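# Move two mugs from dishwasher into narrow base cabinet

## Task

Lift both ceramic mugs out of the dishwasher and set each one standing, upright or upside down, inside the narrow base cabinet. A mug that drops more than a few centimetres or is knocked hard may break, which counts as failure. Afterwards every open thing in the kitchen must be fully closed, with the dishwasher door latched. Letting the dishwasher's lower rack slam in or out fails the job, and so does the robot falling over or being left tilted.

## Robot and tools

ROBOT. TidyBot++: one mobile base (0.54 m long, 0.50 m wide, 0.38 m high) on four powered casters, carrying a single seven-joint arm with a two-finger gripper. The shoulder sits 0.12 m ahead of the base centre, 0.68 m up. Segments: upper arm 0.42 m, forearm 0.31 m, hand 0.31 m. At the start the arm is folded, hand down, poking up to 0.08 m beyond the base front. Cameras: base_camera and wrist_camera (looks along the hand).

FRAMES. Base frame: origin on the floor below the base centre, x forward, y left, z up, metres. hand_pose is reported in it: the point between the finger pads; its z axis runs out along the fingers, the fingers close along its y axis. Odometry frame = base frame at scene start; base_odometry only counts wheel rotation (slip looks like travel), heading in rad, left positive, -3.142 to 3.142. base_tilt in degrees, forward/right positive.

move. One action per call; all keys are optional. "base": a single object of relative offsets from where the base currently is, measured along its own axes at the command's start: translate_m (forward +, -2 to 2 m), strafe_m (left +, -2 to 2 m), rotate_rad (counter-clockwise +, -6.3 to 6.3). "joints": absolute targets by name: joint_1_rad (any angle; positive turns the arm clockwise from above, opposite to heading), joint_2_rad (-2.249 to 2.249, shoulder, 0 = upright), joint_3_rad (any), joint_4_rad (-2.579 to 2.579, elbow, 0 = straight), joint_5_rad (any), joint_6_rad (-2.099 to 2.099, wrist), joint_7_rad (any; at 1.57 with hand down the fingers open left/right), gripper_pos (0 open, about 85 mm gap, to 1 closed; gap about 85 x (1 - gripper_pos) mm). Tolerances for done: ±0.039 for joints 1-4, ±0.095 for 5-7, ±0.03 gripper. Any-angle joints go the short way; send steps below half a turn. "target": an absolute hand pose, one list of seven numbers [x, y, z, qw, qx, qy, qz] in the base frame, metres plus quaternion; with it, "joints" may only carry gripper_pos. "speeds": caps for this action only, translate_m/strafe_m 0.05-0.5 m/s (give one of them when combining), rotate_rad 0.1-1.57 rad/s. "cameras": list of base_camera, wrist_camera or all; [] means none. "blocking": true (default) waits for rest; false returns in about 0.5 s while motion continues. A move with no action just reports. Unknown keys make a call invalid; out-of-range values get it refused, and a refusal or an unrequested stop skips the rest of your reply's moves, waits and finished_scene.

wait(seconds 0-10, cameras): lets time pass and reports; ends early once motions settle. stop(cameras): brakes all running motions. zoom_image(camera, region [x0,y0,x1,y1] pixels, max 504x504): closer view of the newest image. read_manual(section "licences"): licence text only. finished_scene(scene): ends the current scene; the goal must hold without the robot.

RESULTS. base_status, joint_status, hand_status: done, moving, off_target (rested short, may still push), stopped, not_followed (a check withheld targets; "joint command not followed"/"pose unreachable", with "cause:" for self-collision), contact_stop, time_out (base after 14 s; unreachable hand pose after about 10 s), torque_fault, limit_stop_at_motor_heat. Base "done" only means wheels turned enough, even if blocked. hand_target is where the joint targets put the hand; hand_pose may be 1-2 cm off truth, so trust images. motor_effort is percent of max torque, peak in brackets. on_its_own lists uncommanded behaviour. ARM HIT flags hard contact of arm with base or itself. MOTOR HOT appears at 60 °C; at 75 °C an over-temperature stop lets the arm sag for 30-60 s, then resend targets.

PRACTICE. For target moves, after done, correct by adding (wanted - measured hand_pose) to the last target's xyz; to hold still, resend hand_target, not hand_pose. For joint moves, resend each joint its last command plus (wanted - read). A held load makes the arm sag; never command a joint to its current reading while holding something. Targets low and close in front with the hand pointing forward go astray and may strike the base. Hand pointing down reaches at most about 0.94 m high, only near the base. A closed gripper that stops at off_target has something in it; done at 1 means empty. Fingertips extend about 20 mm past the hand point when closed.

AVOID. Dropping or knocking the mugs; set them down gently, noticing that hand_pose stalls on contact. Slamming the dishwasher rack: move it slowly. Pushing hard into furniture (the arm never yields and can tip the robot); driving or turning while the arm is caught above about 0.6 m; reaching far out or swinging a stretched arm sideways near furniture. Torque limits: 104.5 N m joints 1-4, 51.3 N m joints 5-7; a fault freezes the arm 10 s. Squeezing hard on something still resting, or twisting/yanking with the gripper. Long holds with arm outstretched heat the motors. Time keeps running while you think; faster solves are better.

Each tool is called after "Emit:" as name([rows], argument=value, ...), one row to a line, values as JSON.

## Session

Emit:
move()

Scene clock: 0.00 s.
base_odometry: x=+0.000 y=+0.000 heading=+0.000
base_tilt: forward=+0.4 right=-0.2
base_status: not commanded
joint_positions: joint_1_rad=+0.037 joint_2_rad=-0.311 joint_3_rad=+3.127 joint_4_rad=-2.501 joint_5_rad=-0.011 joint_6_rad=-0.908 joint_7_rad=+1.601 gripper_pos=+0.000
joint_status: not commanded
motor_effort: joint_1_rad=-1 joint_2_rad=-2 joint_3_rad=+2 joint_4_rad=+14 joint_5_rad=+0 joint_6_rad=+0 joint_7_rad=+0
hand_pose: x=+0.2598 y=+0.0003 z=+0.5890 quat_wxyz=(-0.002, +1.000, +0.000, +0.022) (m; base frame)
hand_target: x=+0.2588 y=+0.0003 z=+0.5884 quat_wxyz=(-0.002, +1.000, +0.000, +0.021) (m; base frame)
hand_status: not commanded
pictures: base_camera, wrist_camera
Images, in order (width x height): base_camera 644x364, wrist_camera 644x476.

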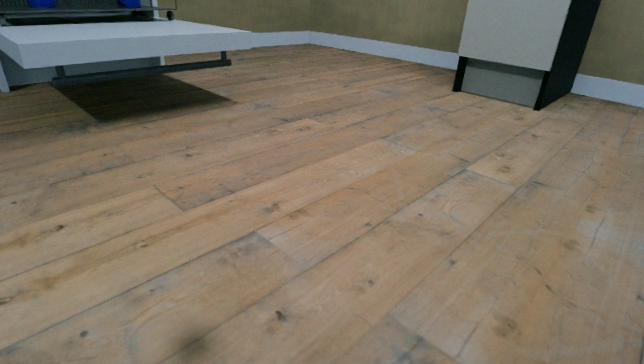

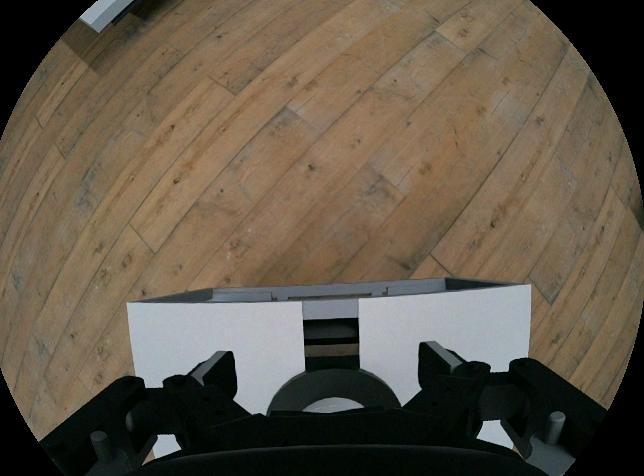

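Emit:
move(joints={"joint_6_rad": 0.3})

Emit:
move(base={"rotate_rad": 0.9})

Emit:
move(base={"rotate_rad": -1.8})

Scene clock: 6.20 s.
move: done
base_odometry: x=+0.000 y=+0.000 heading=+0.000
base_tilt: forward=+0.5 right=-0.2
base_status: not commanded
joint_positions: joint_1_rad=+0.037 joint_2_rad=-0.311 joint_3_rad=+3.127 joint_4_rad=-2.496 joint_5_rad=-0.011 joint_6_rad=+0.254 joint_7_rad=+1.601 gripper_pos=+0.000
joint_status: all done
motor_effort: joint_1_rad=-1(1) joint_2_rad=-8(8) joint_3_rad=+1(2) joint_4_rad=+18(19) joint_5_rad=+0(1) joint_6_rad=+7(8) joint_7_rad=+0(1)
hand_pose: x=+0.5383 y=-0.0091 z=+0.7916 quat_wxyz=(+0.015, +0.822, -0.001, +0.569) (m; base frame)
hand_target: x=+0.5411 y=-0.0093 z=+0.8012 quat_wxyz=(+0.016, +0.811, -0.001, +0.585) (m; base frame)
hand_status: not commanded
pictures: base_camera, wrist_camera
Images, in order (width x height): base_camera 644x364, wrist_camera 644x476.

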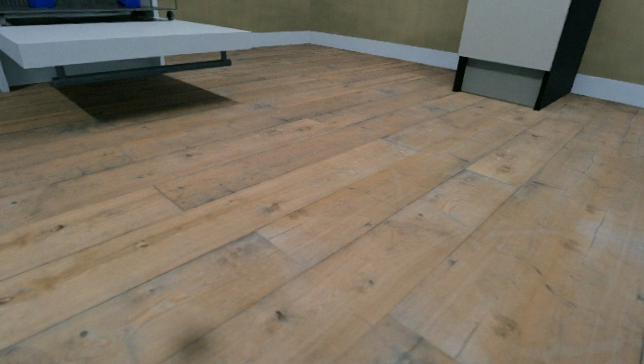

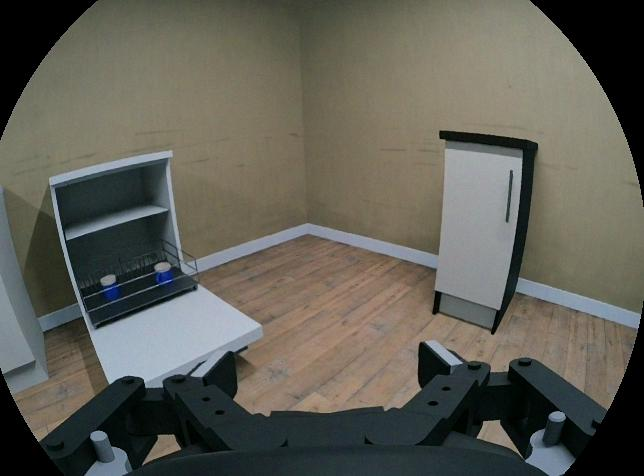

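Scene clock: 8.00 s.
move: done
base_odometry: x=+0.000 y=+0.000 heading=+0.899
base_tilt: forward=+0.4 right=-0.2
base_status: done
joint_positions: joint_1_rad=+0.037 joint_2_rad=-0.311 joint_3_rad=+3.127 joint_4_rad=-2.496 joint_5_rad=-0.011 joint_6_rad=+0.254 joint_7_rad=+1.601 gripper_pos=+0.000
joint_status: not commanded
motor_effort: joint_1_rad=-1(2) joint_2_rad=-7(8) joint_3_rad=+2(3) joint_4_rad=+18(19) joint_5_rad=+0(1) joint_6_rad=+7(8) joint_7_rad=+0(1)
hand_pose: x=+0.5384 y=-0.0090 z=+0.7918 quat_wxyz=(+0.015, +0.822, -0.001, +0.569) (m; base frame)
hand_target: x=+0.5411 y=-0.0093 z=+0.8012 quat_wxyz=(+0.016, +0.811, -0.001, +0.585) (m; base frame)
hand_status: not commanded
pictures: base_camera, wrist_camera
Images, in order (width x height): base_camera 644x364, wrist_camera 644x476.

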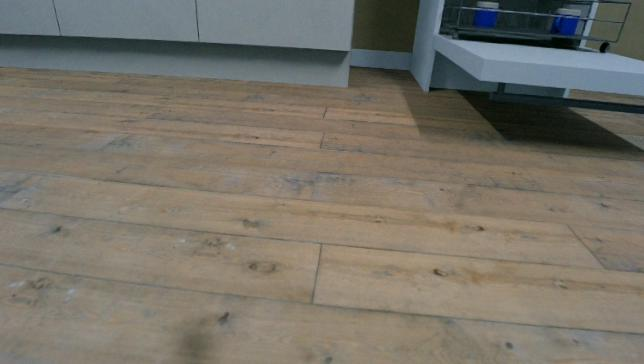

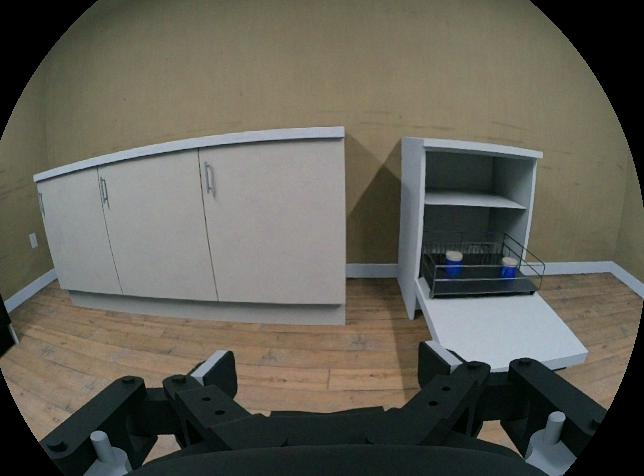

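Scene clock: 10.57 s.
move: done
base_odometry: x=+0.000 y=+0.000 heading=-0.900
base_tilt: forward=+0.4 right=-0.2
base_status: done
joint_positions: joint_1_rad=+0.037 joint_2_rad=-0.311 joint_3_rad=+3.127 joint_4_rad=-2.496 joint_5_rad=-0.011 joint_6_rad=+0.255 joint_7_rad=+1.601 gripper_pos=+0.000
joint_status: not commanded
motor_effort: joint_1_rad=-1(2) joint_2_rad=-7(8) joint_3_rad=+1(3) joint_4_rad=+18(19) joint_5_rad=+0(1) joint_6_rad=+7(8) joint_7_rad=+0(1)
hand_pose: x=+0.5385 y=-0.0089 z=+0.7921 quat_wxyz=(+0.015, +0.822, -0.001, +0.570) (m; base frame)
hand_target: x=+0.5411 y=-0.0093 z=+0.8012 quat_wxyz=(+0.016, +0.811, -0.001, +0.585) (m; base frame)
hand_status: not commanded
pictures: base_camera, wrist_camera
Images, in order (width x height): base_camera 644x364, wrist_camera 644x476.

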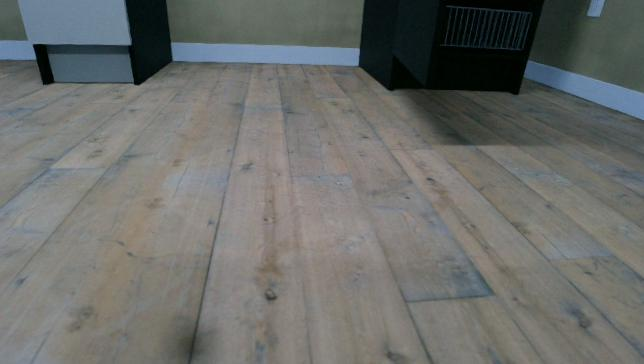

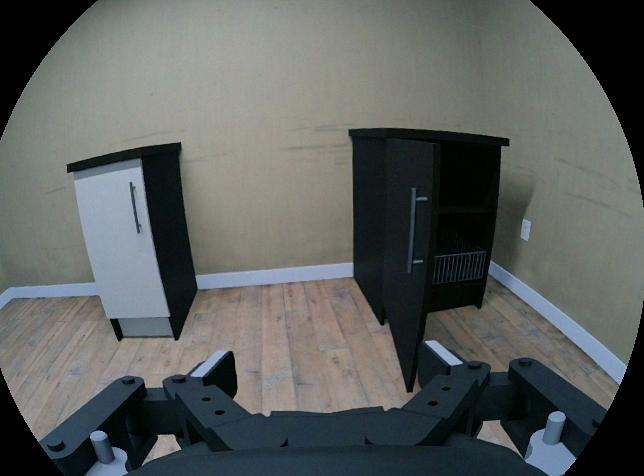

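Emit:
zoom_image(camera="wrist_camera", region=[340, 110, 540, 400])

Emit:
move(base={"rotate_rad": -1.5})

Emit:
move(base={"rotate_rad": -1.5})

Scaled by 1.738.

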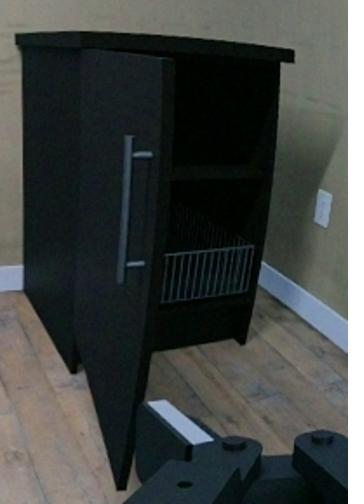

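Scene clock: 14.87 s.
move: done
base_odometry: x=+0.000 y=+0.000 heading=-2.399
base_tilt: forward=+0.5 right=-0.2
base_status: done
joint_positions: joint_1_rad=+0.037 joint_2_rad=-0.311 joint_3_rad=+3.127 joint_4_rad=-2.496 joint_5_rad=-0.011 joint_6_rad=+0.255 joint_7_rad=+1.601 gripper_pos=+0.000
joint_status: not commanded
motor_effort: joint_1_rad=-1(2) joint_2_rad=-7(8) joint_3_rad=+1(3) joint_4_rad=+18(18) joint_5_rad=+0(1) joint_6_rad=+7(8) joint_7_rad=+0(1)
hand_pose: x=+0.5385 y=-0.0090 z=+0.7921 quat_wxyz=(+0.015, +0.822, -0.001, +0.570) (m; base frame)
hand_target: x=+0.5411 y=-0.0093 z=+0.8012 quat_wxyz=(+0.016, +0.811, -0.001, +0.585) (m; base frame)
hand_status: not commanded
pictures: base_camera, wrist_camera
Images, in order (width x height): base_camera 644x364, wrist_camera 644x476.

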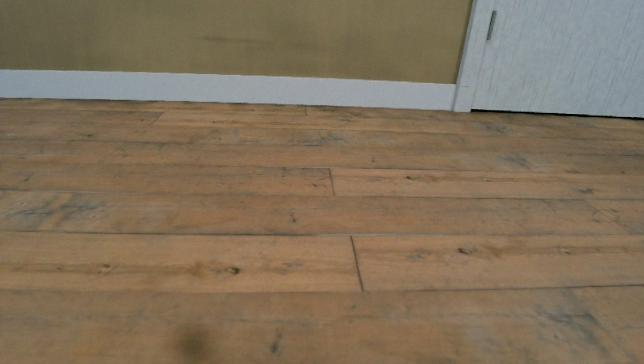

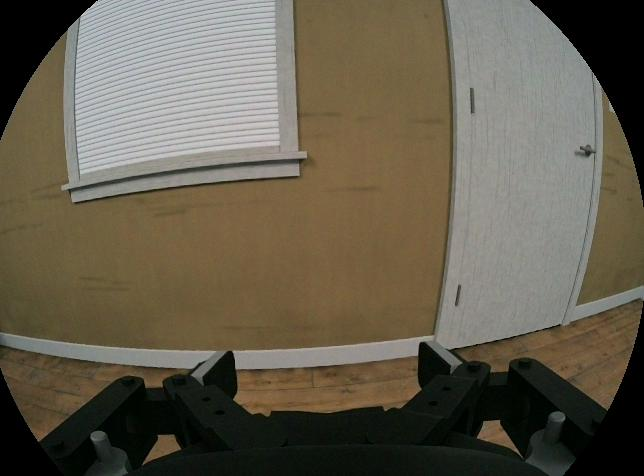

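Scene clock: 17.13 s.
move: done
base_odometry: x=+0.000 y=+0.000 heading=+2.385
base_tilt: forward=+0.5 right=-0.2
base_status: done
joint_positions: joint_1_rad=+0.037 joint_2_rad=-0.311 joint_3_rad=+3.127 joint_4_rad=-2.496 joint_5_rad=-0.011 joint_6_rad=+0.256 joint_7_rad=+1.601 gripper_pos=+0.000
joint_status: not commanded
motor_effort: joint_1_rad=-1(2) joint_2_rad=-7(8) joint_3_rad=+1(3) joint_4_rad=+18(18) joint_5_rad=+0(1) joint_6_rad=+7(8) joint_7_rad=+0(1)
hand_pose: x=+0.5385 y=-0.0090 z=+0.7922 quat_wxyz=(+0.015, +0.822, -0.001, +0.570) (m; base frame)
hand_target: x=+0.5411 y=-0.0093 z=+0.8012 quat_wxyz=(+0.016, +0.811, -0.001, +0.585) (m; base frame)
hand_status: not commanded
pictures: base_camera, wrist_camera
Images, in order (width x height): base_camera 644x364, wrist_camera 644x476.

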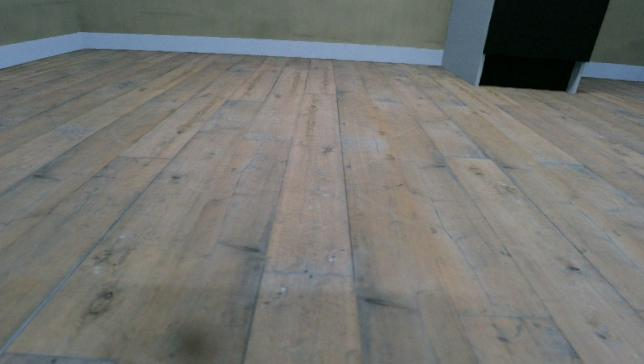

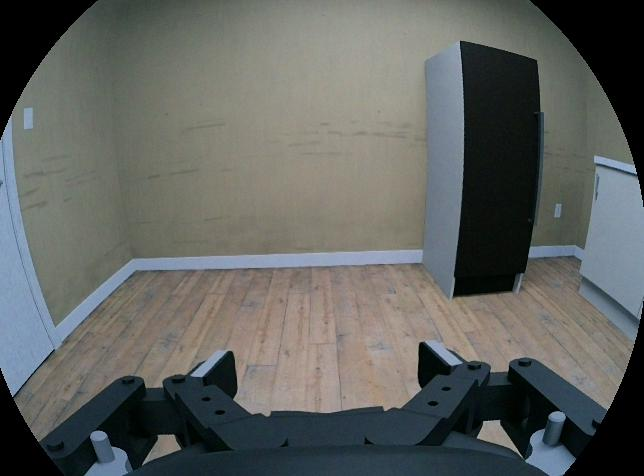

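Emit:
move(base={"rotate_rad": 3.03})

Emit:
zoom_image(camera="base_camera", region=[330, 0, 580, 140])

Emit:
zoom_image(camera="base_camera", region=[0, 0, 250, 140])

Emit:
zoom_image(camera="wrist_camera", region=[60, 110, 540, 400])

Scene clock: 38.53 s.
move: done
base_odometry: x=+0.000 y=+0.000 heading=-0.869
base_tilt: forward=+0.5 right=-0.2
base_status: done
joint_positions: joint_1_rad=+0.037 joint_2_rad=-0.311 joint_3_rad=+3.127 joint_4_rad=-2.496 joint_5_rad=-0.011 joint_6_rad=+0.256 joint_7_rad=+1.601 gripper_pos=+0.000
joint_status: not commanded
motor_effort: joint_1_rad=-1(2) joint_2_rad=-8(9) joint_3_rad=+1(3) joint_4_rad=+19(19) joint_5_rad=+1(1) joint_6_rad=+7(8) joint_7_rad=+0(1)
hand_pose: x=+0.5386 y=-0.0090 z=+0.7922 quat_wxyz=(+0.015, +0.822, -0.001, +0.570) (m; base frame)
hand_target: x=+0.5411 y=-0.0093 z=+0.8012 quat_wxyz=(+0.016, +0.811, -0.001, +0.585) (m; base frame)
hand_status: not commanded
pictures: base_camera, wrist_camera
Images, in order (width x height): base_camera 644x364, wrist_camera 644x476.

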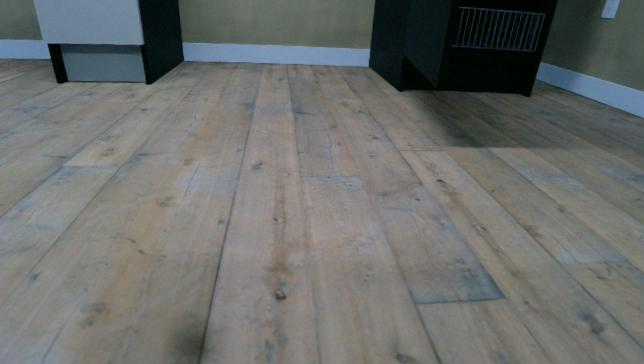

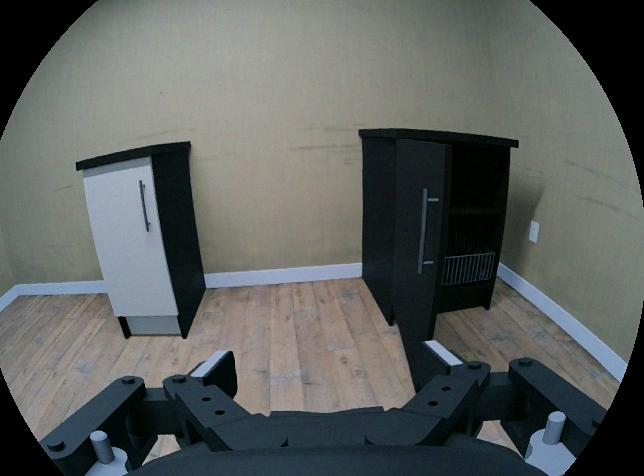

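Scaled by 2.016.

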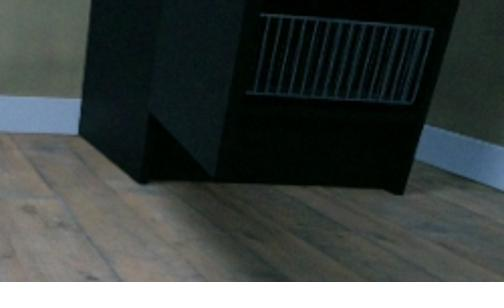

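Scaled by 2.016.

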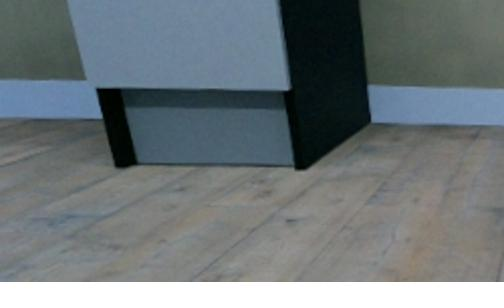

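Scaled by 1.050.

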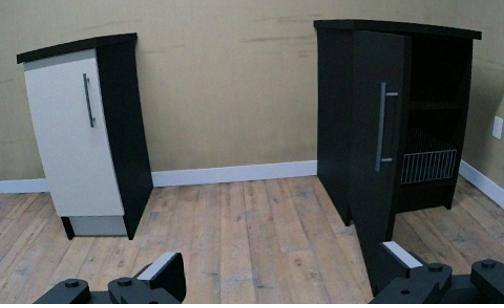

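Emit:
move(base={"translate_m": 0.6}, joints={"gripper_pos": 1.0})

Scene clock: 58.03 s.
move: done
base_odometry: x=+0.387 y=-0.458 heading=-0.869
base_tilt: forward=+0.5 right=-0.2
base_status: done
joint_positions: joint_1_rad=+0.037 joint_2_rad=-0.307 joint_3_rad=+3.127 joint_4_rad=-2.495 joint_5_rad=-0.011 joint_6_rad=+0.258 joint_7_rad=+1.601 gripper_pos=+0.999
joint_status: all done
motor_effort: joint_1_rad=-1(1) joint_2_rad=-7(11) joint_3_rad=+2(2) joint_4_rad=+18(19) joint_5_rad=+0(1) joint_6_rad=+7(8) joint_7_rad=+0(1)
hand_pose: x=+0.5395 y=-0.0091 z=+0.7916 quat_wxyz=(+0.015, +0.822, -0.001, +0.569) (m; base frame)
hand_target: x=+0.5411 y=-0.0093 z=+0.8012 quat_wxyz=(+0.016, +0.811, -0.001, +0.585) (m; base frame)
hand_status: not commanded
pictures: base_camera, wrist_camera
Images, in order (width x height): base_camera 644x364, wrist_camera 644x476.

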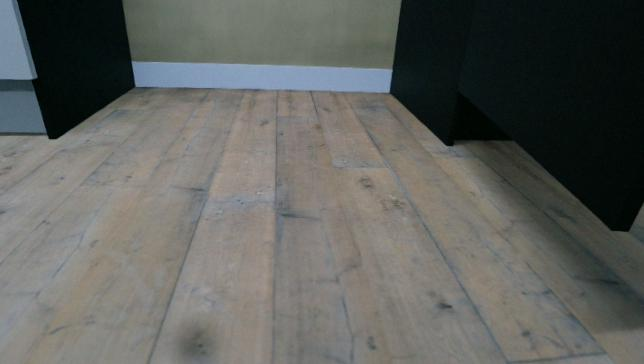

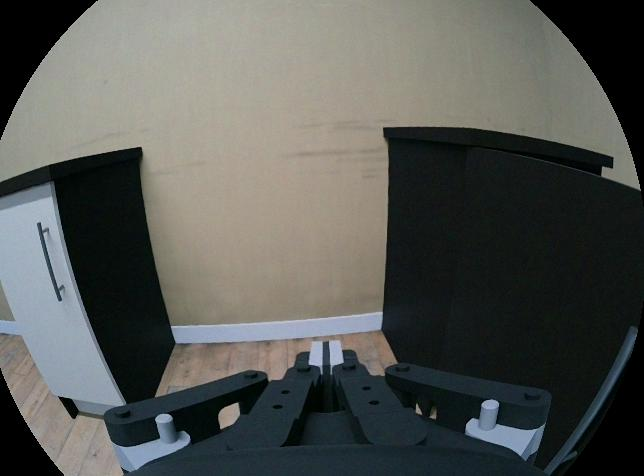

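Emit:
move(base={"translate_m": 0.12})

Emit:
move(base={"strafe_m": -0.4}, speeds={"strafe_m": 0.12})

Scene clock: 62.17 s.
move: done
base_odometry: x=+0.465 y=-0.550 heading=-0.868
base_tilt: forward=+0.5 right=-0.2
base_status: done
joint_positions: joint_1_rad=+0.037 joint_2_rad=-0.305 joint_3_rad=+3.127 joint_4_rad=-2.494 joint_5_rad=-0.011 joint_6_rad=+0.259 joint_7_rad=+1.601 gripper_pos=+0.999
joint_status: not commanded
motor_effort: joint_1_rad=-1(1) joint_2_rad=-7(12) joint_3_rad=+1(2) joint_4_rad=+18(19) joint_5_rad=+1(1) joint_6_rad=+7(8) joint_7_rad=+0(1)
hand_pose: x=+0.5399 y=-0.0091 z=+0.7914 quat_wxyz=(+0.015, +0.822, -0.001, +0.569) (m; base frame)
hand_target: x=+0.5411 y=-0.0093 z=+0.8012 quat_wxyz=(+0.016, +0.811, -0.001, +0.585) (m; base frame)
hand_status: not commanded
pictures: base_camera, wrist_camera
Images, in order (width x height): base_camera 644x364, wrist_camera 644x476.

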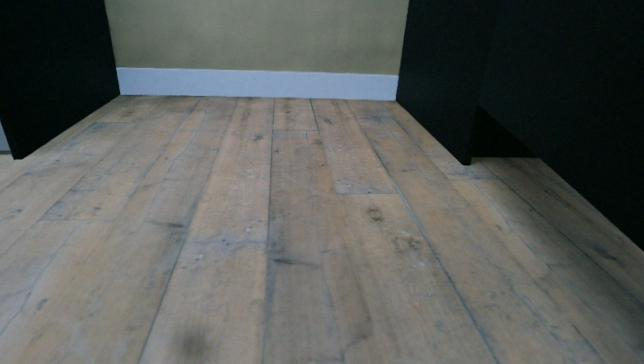

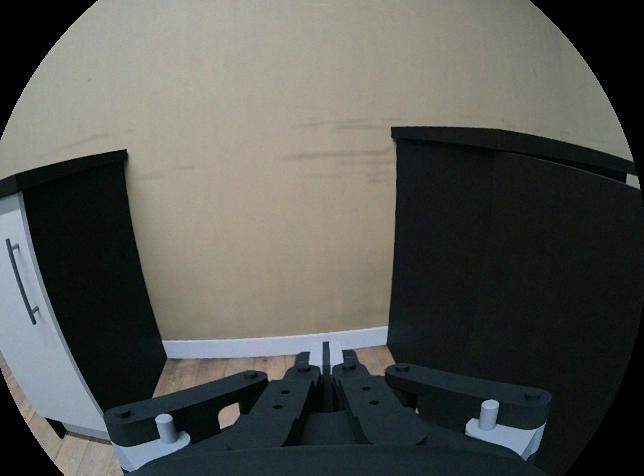

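Scene clock: 66.07 s.
move: done
base_odometry: x=+0.160 y=-0.809 heading=-0.868
base_tilt: forward=+0.5 right=-0.2
base_status: done
joint_positions: joint_1_rad=+0.035 joint_2_rad=-0.305 joint_3_rad=+3.126 joint_4_rad=-2.494 joint_5_rad=-0.011 joint_6_rad=+0.259 joint_7_rad=+1.601 gripper_pos=+0.999
joint_status: not commanded
motor_effort: joint_1_rad=-1(3) joint_2_rad=-8(9) joint_3_rad=+2(6) joint_4_rad=+18(19) joint_5_rad=+0(1) joint_6_rad=+7(8) joint_7_rad=+0(1)
hand_pose: x=+0.5399 y=-0.0076 z=+0.7914 quat_wxyz=(+0.014, +0.822, +0.000, +0.569) (m; base frame)
hand_target: x=+0.5411 y=-0.0093 z=+0.8012 quat_wxyz=(+0.016, +0.811, -0.001, +0.585) (m; base frame)
hand_status: not commanded
pictures: base_camera, wrist_camera
Images, in order (width x height): base_camera 644x364, wrist_camera 644x476.

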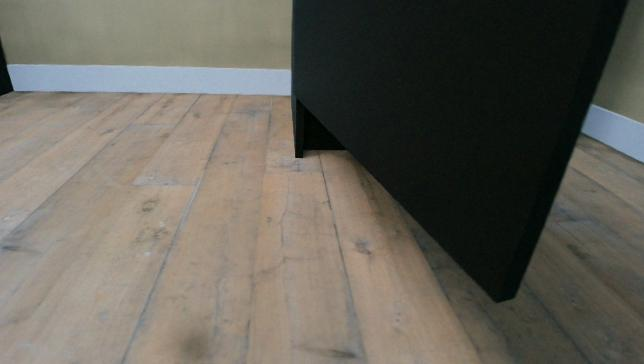

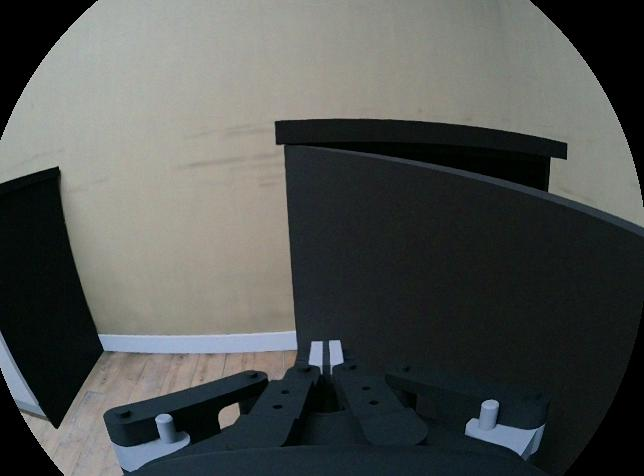

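Emit:
move(base={"strafe_m": -0.25}, speeds={"strafe_m": 0.12})

Scene clock: 70.23 s.
move: done
base_odometry: x=-0.031 y=-0.971 heading=-0.868
base_tilt: forward=+0.5 right=-0.2
base_status: done
joint_positions: joint_1_rad=+0.034 joint_2_rad=-0.305 joint_3_rad=+3.125 joint_4_rad=-2.494 joint_5_rad=-0.011 joint_6_rad=+0.259 joint_7_rad=+1.601 gripper_pos=+0.999
joint_status: not commanded
motor_effort: joint_1_rad=-1(3) joint_2_rad=-7(9) joint_3_rad=+1(6) joint_4_rad=+18(19) joint_5_rad=+0(1) joint_6_rad=+7(8) joint_7_rad=+0(1)
hand_pose: x=+0.5399 y=-0.0067 z=+0.7913 quat_wxyz=(+0.014, +0.822, +0.001, +0.569) (m; base frame)
hand_target: x=+0.5411 y=-0.0093 z=+0.8012 quat_wxyz=(+0.016, +0.811, -0.001, +0.585) (m; base frame)
hand_status: not commanded
pictures: base_camera, wrist_camera
Images, in order (width x height): base_camera 644x364, wrist_camera 644x476.

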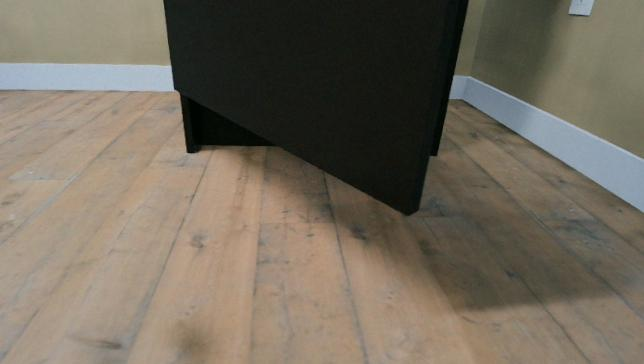

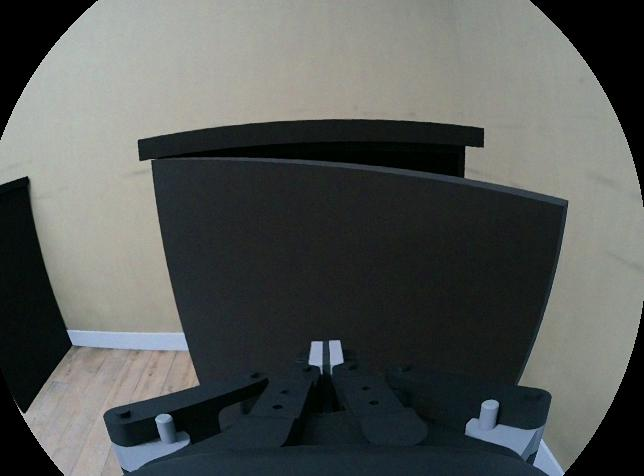

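Emit:
move(base={"translate_m": 0.28, "strafe_m": -0.1}, speeds={"translate_m": 0.12})

Scene clock: 76.20 s.
move: done
base_odometry: x=+0.074 y=-1.249 heading=-0.868
base_tilt: forward=+0.5 right=-0.2
base_status: done
joint_positions: joint_1_rad=+0.033 joint_2_rad=-0.306 joint_3_rad=+3.124 joint_4_rad=-2.496 joint_5_rad=-0.011 joint_6_rad=+0.260 joint_7_rad=+1.601 gripper_pos=+0.999
joint_status: not commanded
motor_effort: joint_1_rad=-1(3) joint_2_rad=-7(10) joint_3_rad=+1(6) joint_4_rad=+18(21) joint_5_rad=+0(1) joint_6_rad=+7(9) joint_7_rad=+1(1)
hand_pose: x=+0.5395 y=-0.0060 z=+0.7914 quat_wxyz=(+0.014, +0.822, +0.002, +0.569) (m; base frame)
hand_target: x=+0.5411 y=-0.0093 z=+0.8012 quat_wxyz=(+0.016, +0.811, -0.001, +0.585) (m; base frame)
hand_status: not commanded
pictures: base_camera, wrist_camera
Images, in order (width x height): base_camera 644x364, wrist_camera 644x476.

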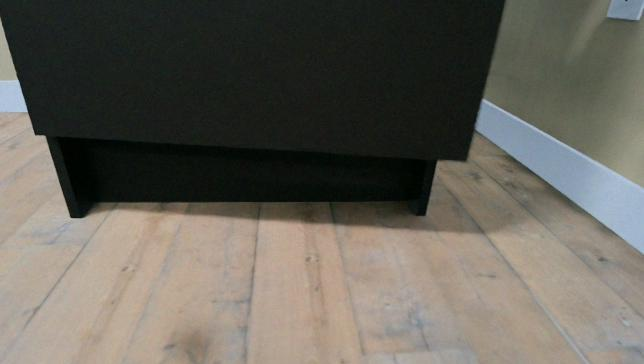

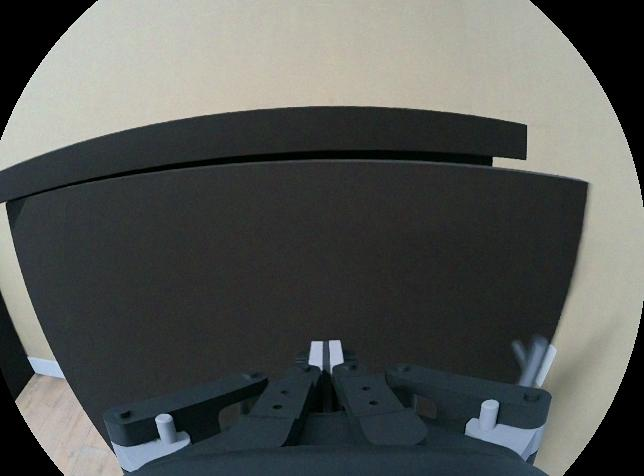

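Emit:
move(base={"translate_m": 0.08, "strafe_m": -0.08}, speeds={"translate_m": 0.08})

Scene clock: 90.30 s.
move: done
base_odometry: x=+0.064 y=-1.362 heading=-0.868
base_tilt: forward=+0.5 right=-0.1
base_status: done
joint_positions: joint_1_rad=+0.033 joint_2_rad=-0.306 joint_3_rad=+3.124 joint_4_rad=-2.496 joint_5_rad=-0.011 joint_6_rad=+0.260 joint_7_rad=+1.601 gripper_pos=+0.999
joint_status: not commanded
motor_effort: joint_1_rad=-1(1) joint_2_rad=-7(9) joint_3_rad=+2(3) joint_4_rad=+18(19) joint_5_rad=+0(1) joint_6_rad=+7(8) joint_7_rad=+0(1)
hand_pose: x=+0.5395 y=-0.0060 z=+0.7914 quat_wxyz=(+0.014, +0.822, +0.002, +0.570) (m; base frame)
hand_target: x=+0.5411 y=-0.0093 z=+0.8012 quat_wxyz=(+0.016, +0.811, -0.001, +0.585) (m; base frame)
hand_status: not commanded
pictures: base_camera, wrist_camera
Images, in order (width x height): base_camera 644x364, wrist_camera 644x476.

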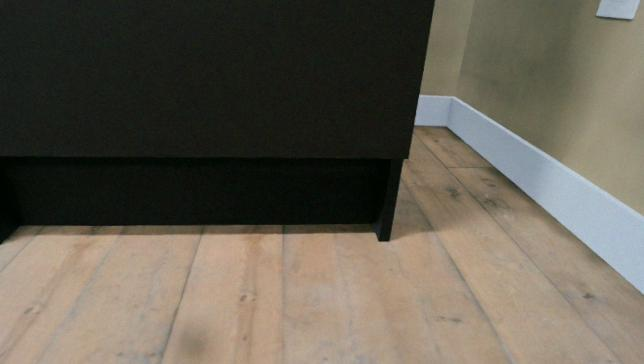

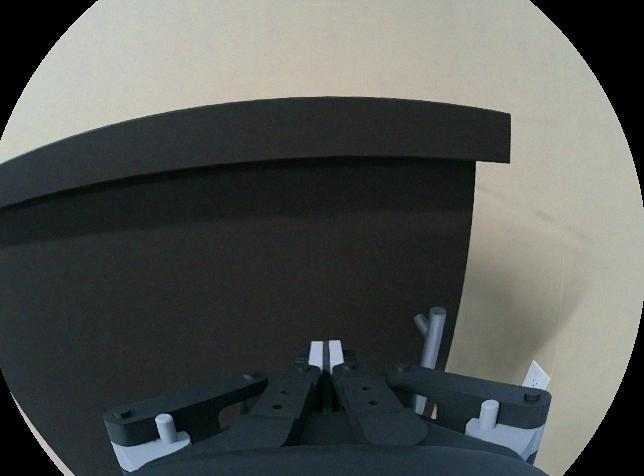

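Emit:
move(base={"translate_m": 0.05}, speeds={"translate_m": 0.06})

Scene clock: 93.60 s.
move: done
base_odometry: x=+0.097 y=-1.400 heading=-0.868
base_tilt: forward=+0.5 right=-0.2
base_status: done
joint_positions: joint_1_rad=+0.033 joint_2_rad=-0.307 joint_3_rad=+3.124 joint_4_rad=-2.496 joint_5_rad=-0.011 joint_6_rad=+0.260 joint_7_rad=+1.601 gripper_pos=+0.999
joint_status: not commanded
motor_effort: joint_1_rad=-1(1) joint_2_rad=-7(10) joint_3_rad=+1(2) joint_4_rad=+18(19) joint_5_rad=+0(1) joint_6_rad=+7(8) joint_7_rad=-1(1)
hand_pose: x=+0.5395 y=-0.0060 z=+0.7916 quat_wxyz=(+0.014, +0.822, +0.002, +0.570) (m; base frame)
hand_target: x=+0.5411 y=-0.0093 z=+0.8012 quat_wxyz=(+0.016, +0.811, -0.001, +0.585) (m; base frame)
hand_status: not commanded
pictures: base_camera, wrist_camera
Images, in order (width x height): base_camera 644x364, wrist_camera 644x476.

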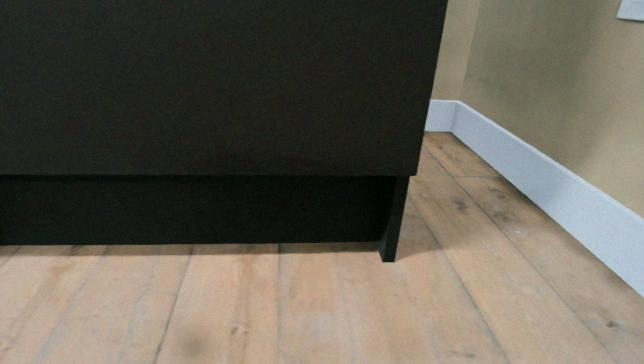

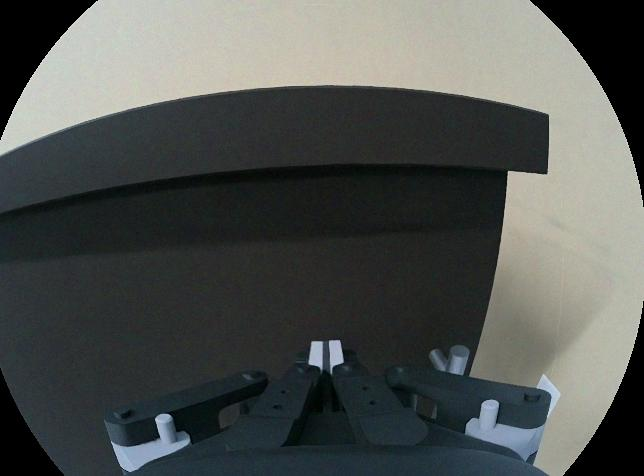

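Emit:
move(base={"translate_m": 0.08}, speeds={"translate_m": 0.06})

Scene clock: 96.60 s.
move: done
base_odometry: x=+0.148 y=-1.461 heading=-0.868
base_tilt: forward=+0.4 right=-0.2
base_status: done
joint_positions: joint_1_rad=+0.035 joint_2_rad=-0.396 joint_3_rad=+3.124 joint_4_rad=-2.576 joint_5_rad=-0.011 joint_6_rad=+0.260 joint_7_rad=+1.601 gripper_pos=+0.999
joint_status: not commanded
motor_effort: joint_1_rad=-3(4) joint_2_rad=+11(15) joint_3_rad=+0(2) joint_4_rad=+33(36) joint_5_rad=+1(1) joint_6_rad=+14(14) joint_7_rad=+0(1)
hand_pose: x=+0.5069 y=-0.0064 z=+0.7840 quat_wxyz=(+0.015, +0.819, +0.001, +0.574) (m; base frame)
hand_target: x=+0.5411 y=-0.0093 z=+0.8012 quat_wxyz=(+0.016, +0.811, -0.001, +0.585) (m; base frame)
hand_status: not commanded
pictures: base_camera, wrist_camera
Images, in order (width x height): base_camera 644x364, wrist_camera 644x476.

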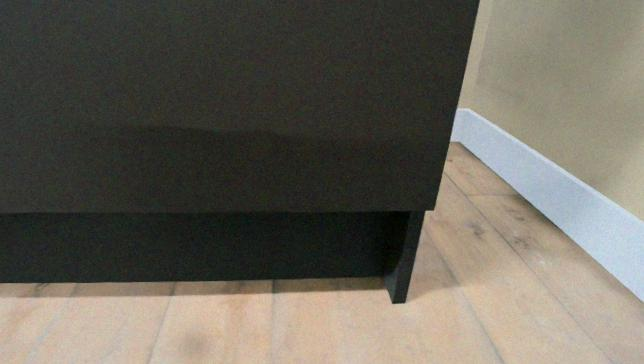

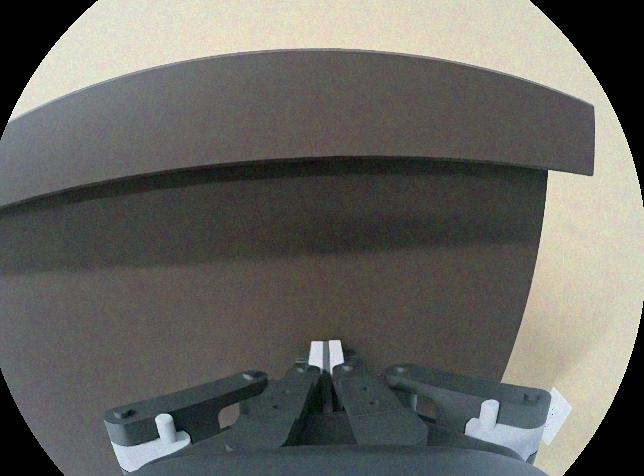

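Emit:
move(base={"translate_m": -0.45})

Emit:
move(base={"strafe_m": 1.45})

Scene clock: 103.63 s.
move: done
base_odometry: x=-0.143 y=-1.117 heading=-0.867
base_tilt: forward=+0.6 right=-0.2
base_status: done
joint_positions: joint_1_rad=+0.036 joint_2_rad=-0.311 joint_3_rad=+3.124 joint_4_rad=-2.493 joint_5_rad=-0.011 joint_6_rad=+0.279 joint_7_rad=+1.601 gripper_pos=+0.999
joint_status: not commanded
motor_effort: joint_1_rad=-1(3) joint_2_rad=-8(12) joint_3_rad=+1(3) joint_4_rad=+18(33) joint_5_rad=+0(1) joint_6_rad=+7(13) joint_7_rad=+0(1)
hand_pose: x=+0.5418 y=-0.0070 z=+0.8008 quat_wxyz=(+0.015, +0.814, +0.001, +0.581) (m; base frame)
hand_target: x=+0.5411 y=-0.0093 z=+0.8012 quat_wxyz=(+0.016, +0.811, -0.001, +0.585) (m; base frame)
hand_status: not commanded
pictures: base_camera, wrist_camera
Images, in order (width x height): base_camera 644x364, wrist_camera 644x476.

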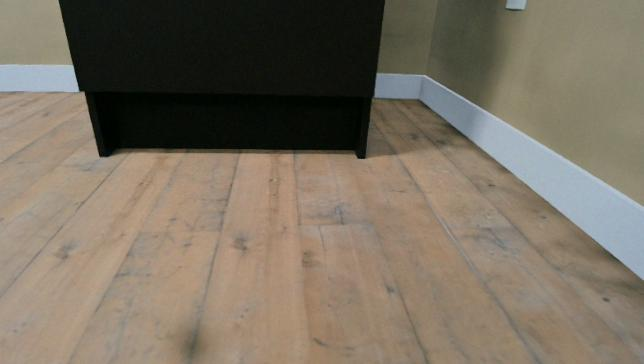

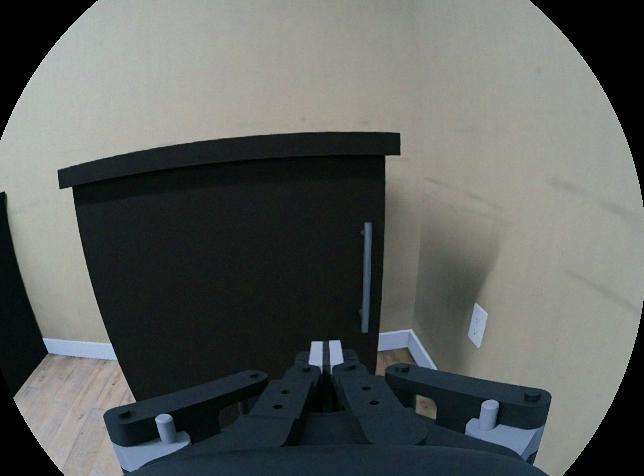

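Scene clock: 107.23 s.
move: done
base_odometry: x=+0.963 y=-0.179 heading=-0.867
base_tilt: forward=+0.5 right=-0.2
base_status: done
joint_positions: joint_1_rad=+0.036 joint_2_rad=-0.311 joint_3_rad=+3.124 joint_4_rad=-2.493 joint_5_rad=-0.011 joint_6_rad=+0.279 joint_7_rad=+1.601 gripper_pos=+0.999
joint_status: not commanded
motor_effort: joint_1_rad=-1(2) joint_2_rad=-7(9) joint_3_rad=+1(3) joint_4_rad=+18(19) joint_5_rad=+0(1) joint_6_rad=+7(8) joint_7_rad=+0(1)
hand_pose: x=+0.5418 y=-0.0070 z=+0.8008 quat_wxyz=(+0.015, +0.814, +0.001, +0.581) (m; base frame)
hand_target: x=+0.5411 y=-0.0093 z=+0.8012 quat_wxyz=(+0.016, +0.811, -0.001, +0.585) (m; base frame)
hand_status: not commanded
pictures: base_camera, wrist_camera
Images, in order (width x height): base_camera 644x364, wrist_camera 644x476.

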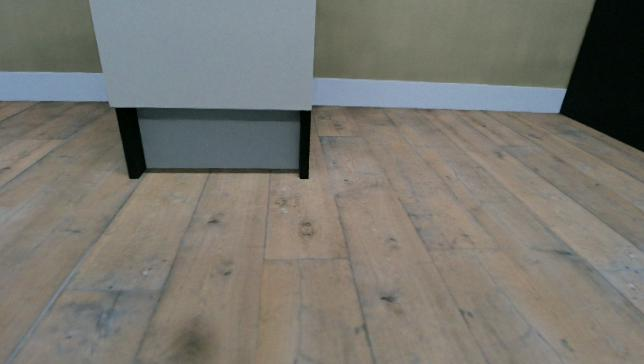

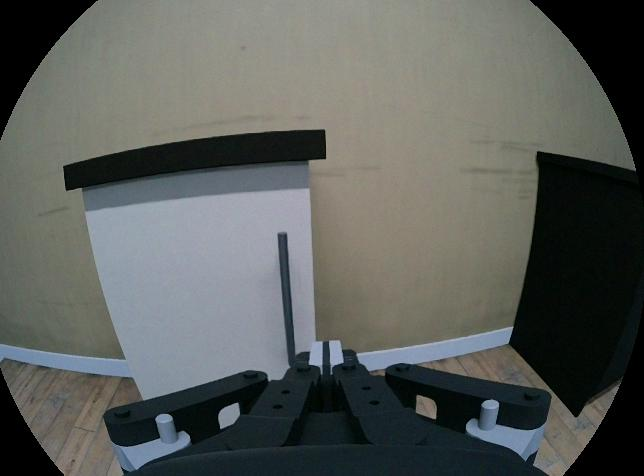

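Emit:
move(base={"translate_m": -0.08, "strafe_m": 0.07}, joints={"joint_1_rad": 0.02, "joint_2_rad": 0.779, "joint_3_rad": 3.1416, "joint_4_rad": -2.444, "joint_5_rad": 0.0, "joint_6_rad": 1.652, "joint_7_rad": 1.571, "gripper_pos": 0.0})

Scene clock: 119.13 s.
move: done
base_odometry: x=+0.964 y=-0.073 heading=-0.867
base_tilt: forward=+0.5 right=-0.2
base_status: done
joint_positions: joint_1_rad=+0.035 joint_2_rad=+0.765 joint_3_rad=+3.124 joint_4_rad=-2.456 joint_5_rad=-0.011 joint_6_rad=+1.604 joint_7_rad=+1.601 gripper_pos=+0.000
joint_status: all done
motor_effort: joint_1_rad=-1(2) joint_2_rad=-30(32) joint_3_rad=+0(3) joint_4_rad=+3(18) joint_5_rad=+0(2) joint_6_rad=+8(8) joint_7_rad=+0(1)
hand_pose: x=+0.6960 y=-0.0146 z=+0.6577 quat_wxyz=(+0.018, +0.723, -0.005, +0.690) (m; base frame)
hand_target: x=+0.7003 y=-0.0103 z=+0.6679 quat_wxyz=(+0.007, +0.707, -0.007, +0.707) (m; base frame)
hand_status: not commanded
pictures: base_camera, wrist_camera
Images, in order (width x height): base_camera 644x364, wrist_camera 644x476.

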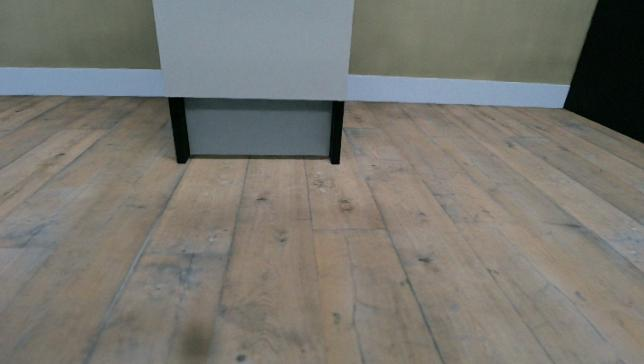

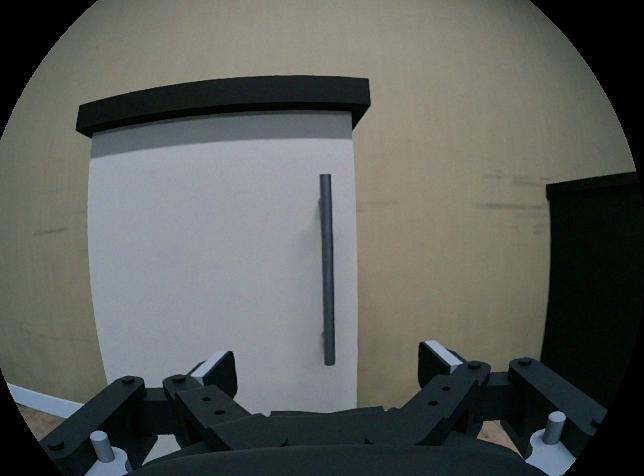

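Emit:
move(base={"translate_m": 0.15}, speeds={"translate_m": 0.15})

Scene clock: 123.10 s.
move: done
base_odometry: x=+1.062 y=-0.187 heading=-0.867
base_tilt: forward=+0.5 right=-0.2
base_status: done
joint_positions: joint_1_rad=+0.032 joint_2_rad=+0.767 joint_3_rad=+3.125 joint_4_rad=-2.448 joint_5_rad=-0.011 joint_6_rad=+1.607 joint_7_rad=+1.601 gripper_pos=+0.000
joint_status: not commanded
motor_effort: joint_1_rad=-1(3) joint_2_rad=-30(32) joint_3_rad=+0(1) joint_4_rad=+3(5) joint_5_rad=+0(1) joint_6_rad=+8(8) joint_7_rad=+0(1)
hand_pose: x=+0.6986 y=-0.0137 z=+0.6598 quat_wxyz=(+0.018, +0.720, -0.004, +0.694) (m; base frame)
hand_target: x=+0.7003 y=-0.0103 z=+0.6679 quat_wxyz=(+0.007, +0.707, -0.007, +0.707) (m; base frame)
hand_status: not commanded
pictures: base_camera, wrist_camera
Images, in order (width x height): base_camera 644x364, wrist_camera 644x476.

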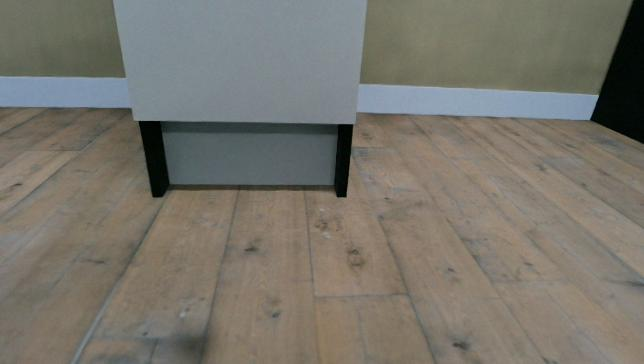

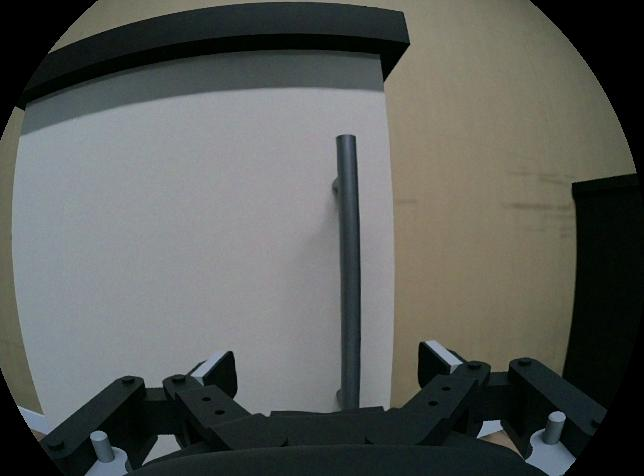

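Emit:
move(base={"translate_m": 0.06, "strafe_m": -0.015}, speeds={"translate_m": 0.1})

Scene clock: 137.93 s.
move: done
base_odometry: x=+1.089 y=-0.243 heading=-0.866
base_tilt: forward=+0.5 right=-0.2
base_status: done
joint_positions: joint_1_rad=+0.031 joint_2_rad=+0.768 joint_3_rad=+3.125 joint_4_rad=-2.447 joint_5_rad=-0.011 joint_6_rad=+1.608 joint_7_rad=+1.601 gripper_pos=+0.000
joint_status: not commanded
motor_effort: joint_1_rad=-1(2) joint_2_rad=-30(31) joint_3_rad=+1(1) joint_4_rad=+4(5) joint_5_rad=+0(1) joint_6_rad=+7(8) joint_7_rad=-1(1)
hand_pose: x=+0.6992 y=-0.0130 z=+0.6599 quat_wxyz=(+0.017, +0.720, -0.004, +0.694) (m; base frame)
hand_target: x=+0.7003 y=-0.0103 z=+0.6679 quat_wxyz=(+0.007, +0.707, -0.007, +0.707) (m; base frame)
hand_status: not commanded
pictures: base_camera, wrist_camera
Images, in order (width x height): base_camera 644x364, wrist_camera 644x476.

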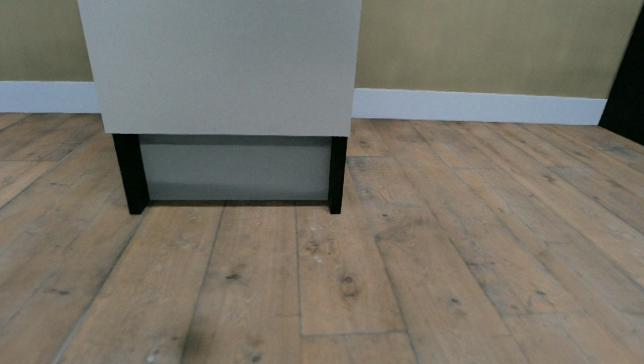

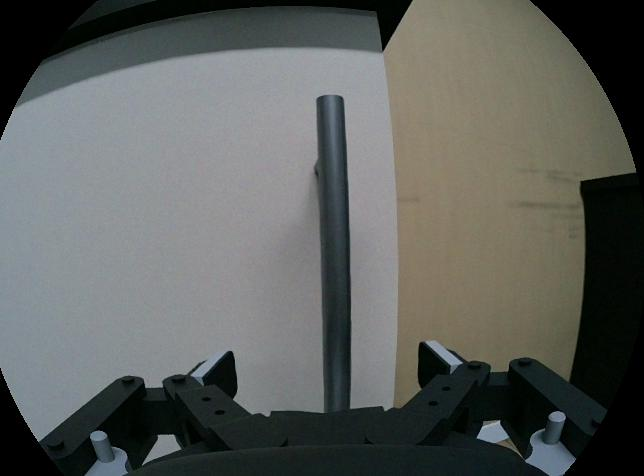

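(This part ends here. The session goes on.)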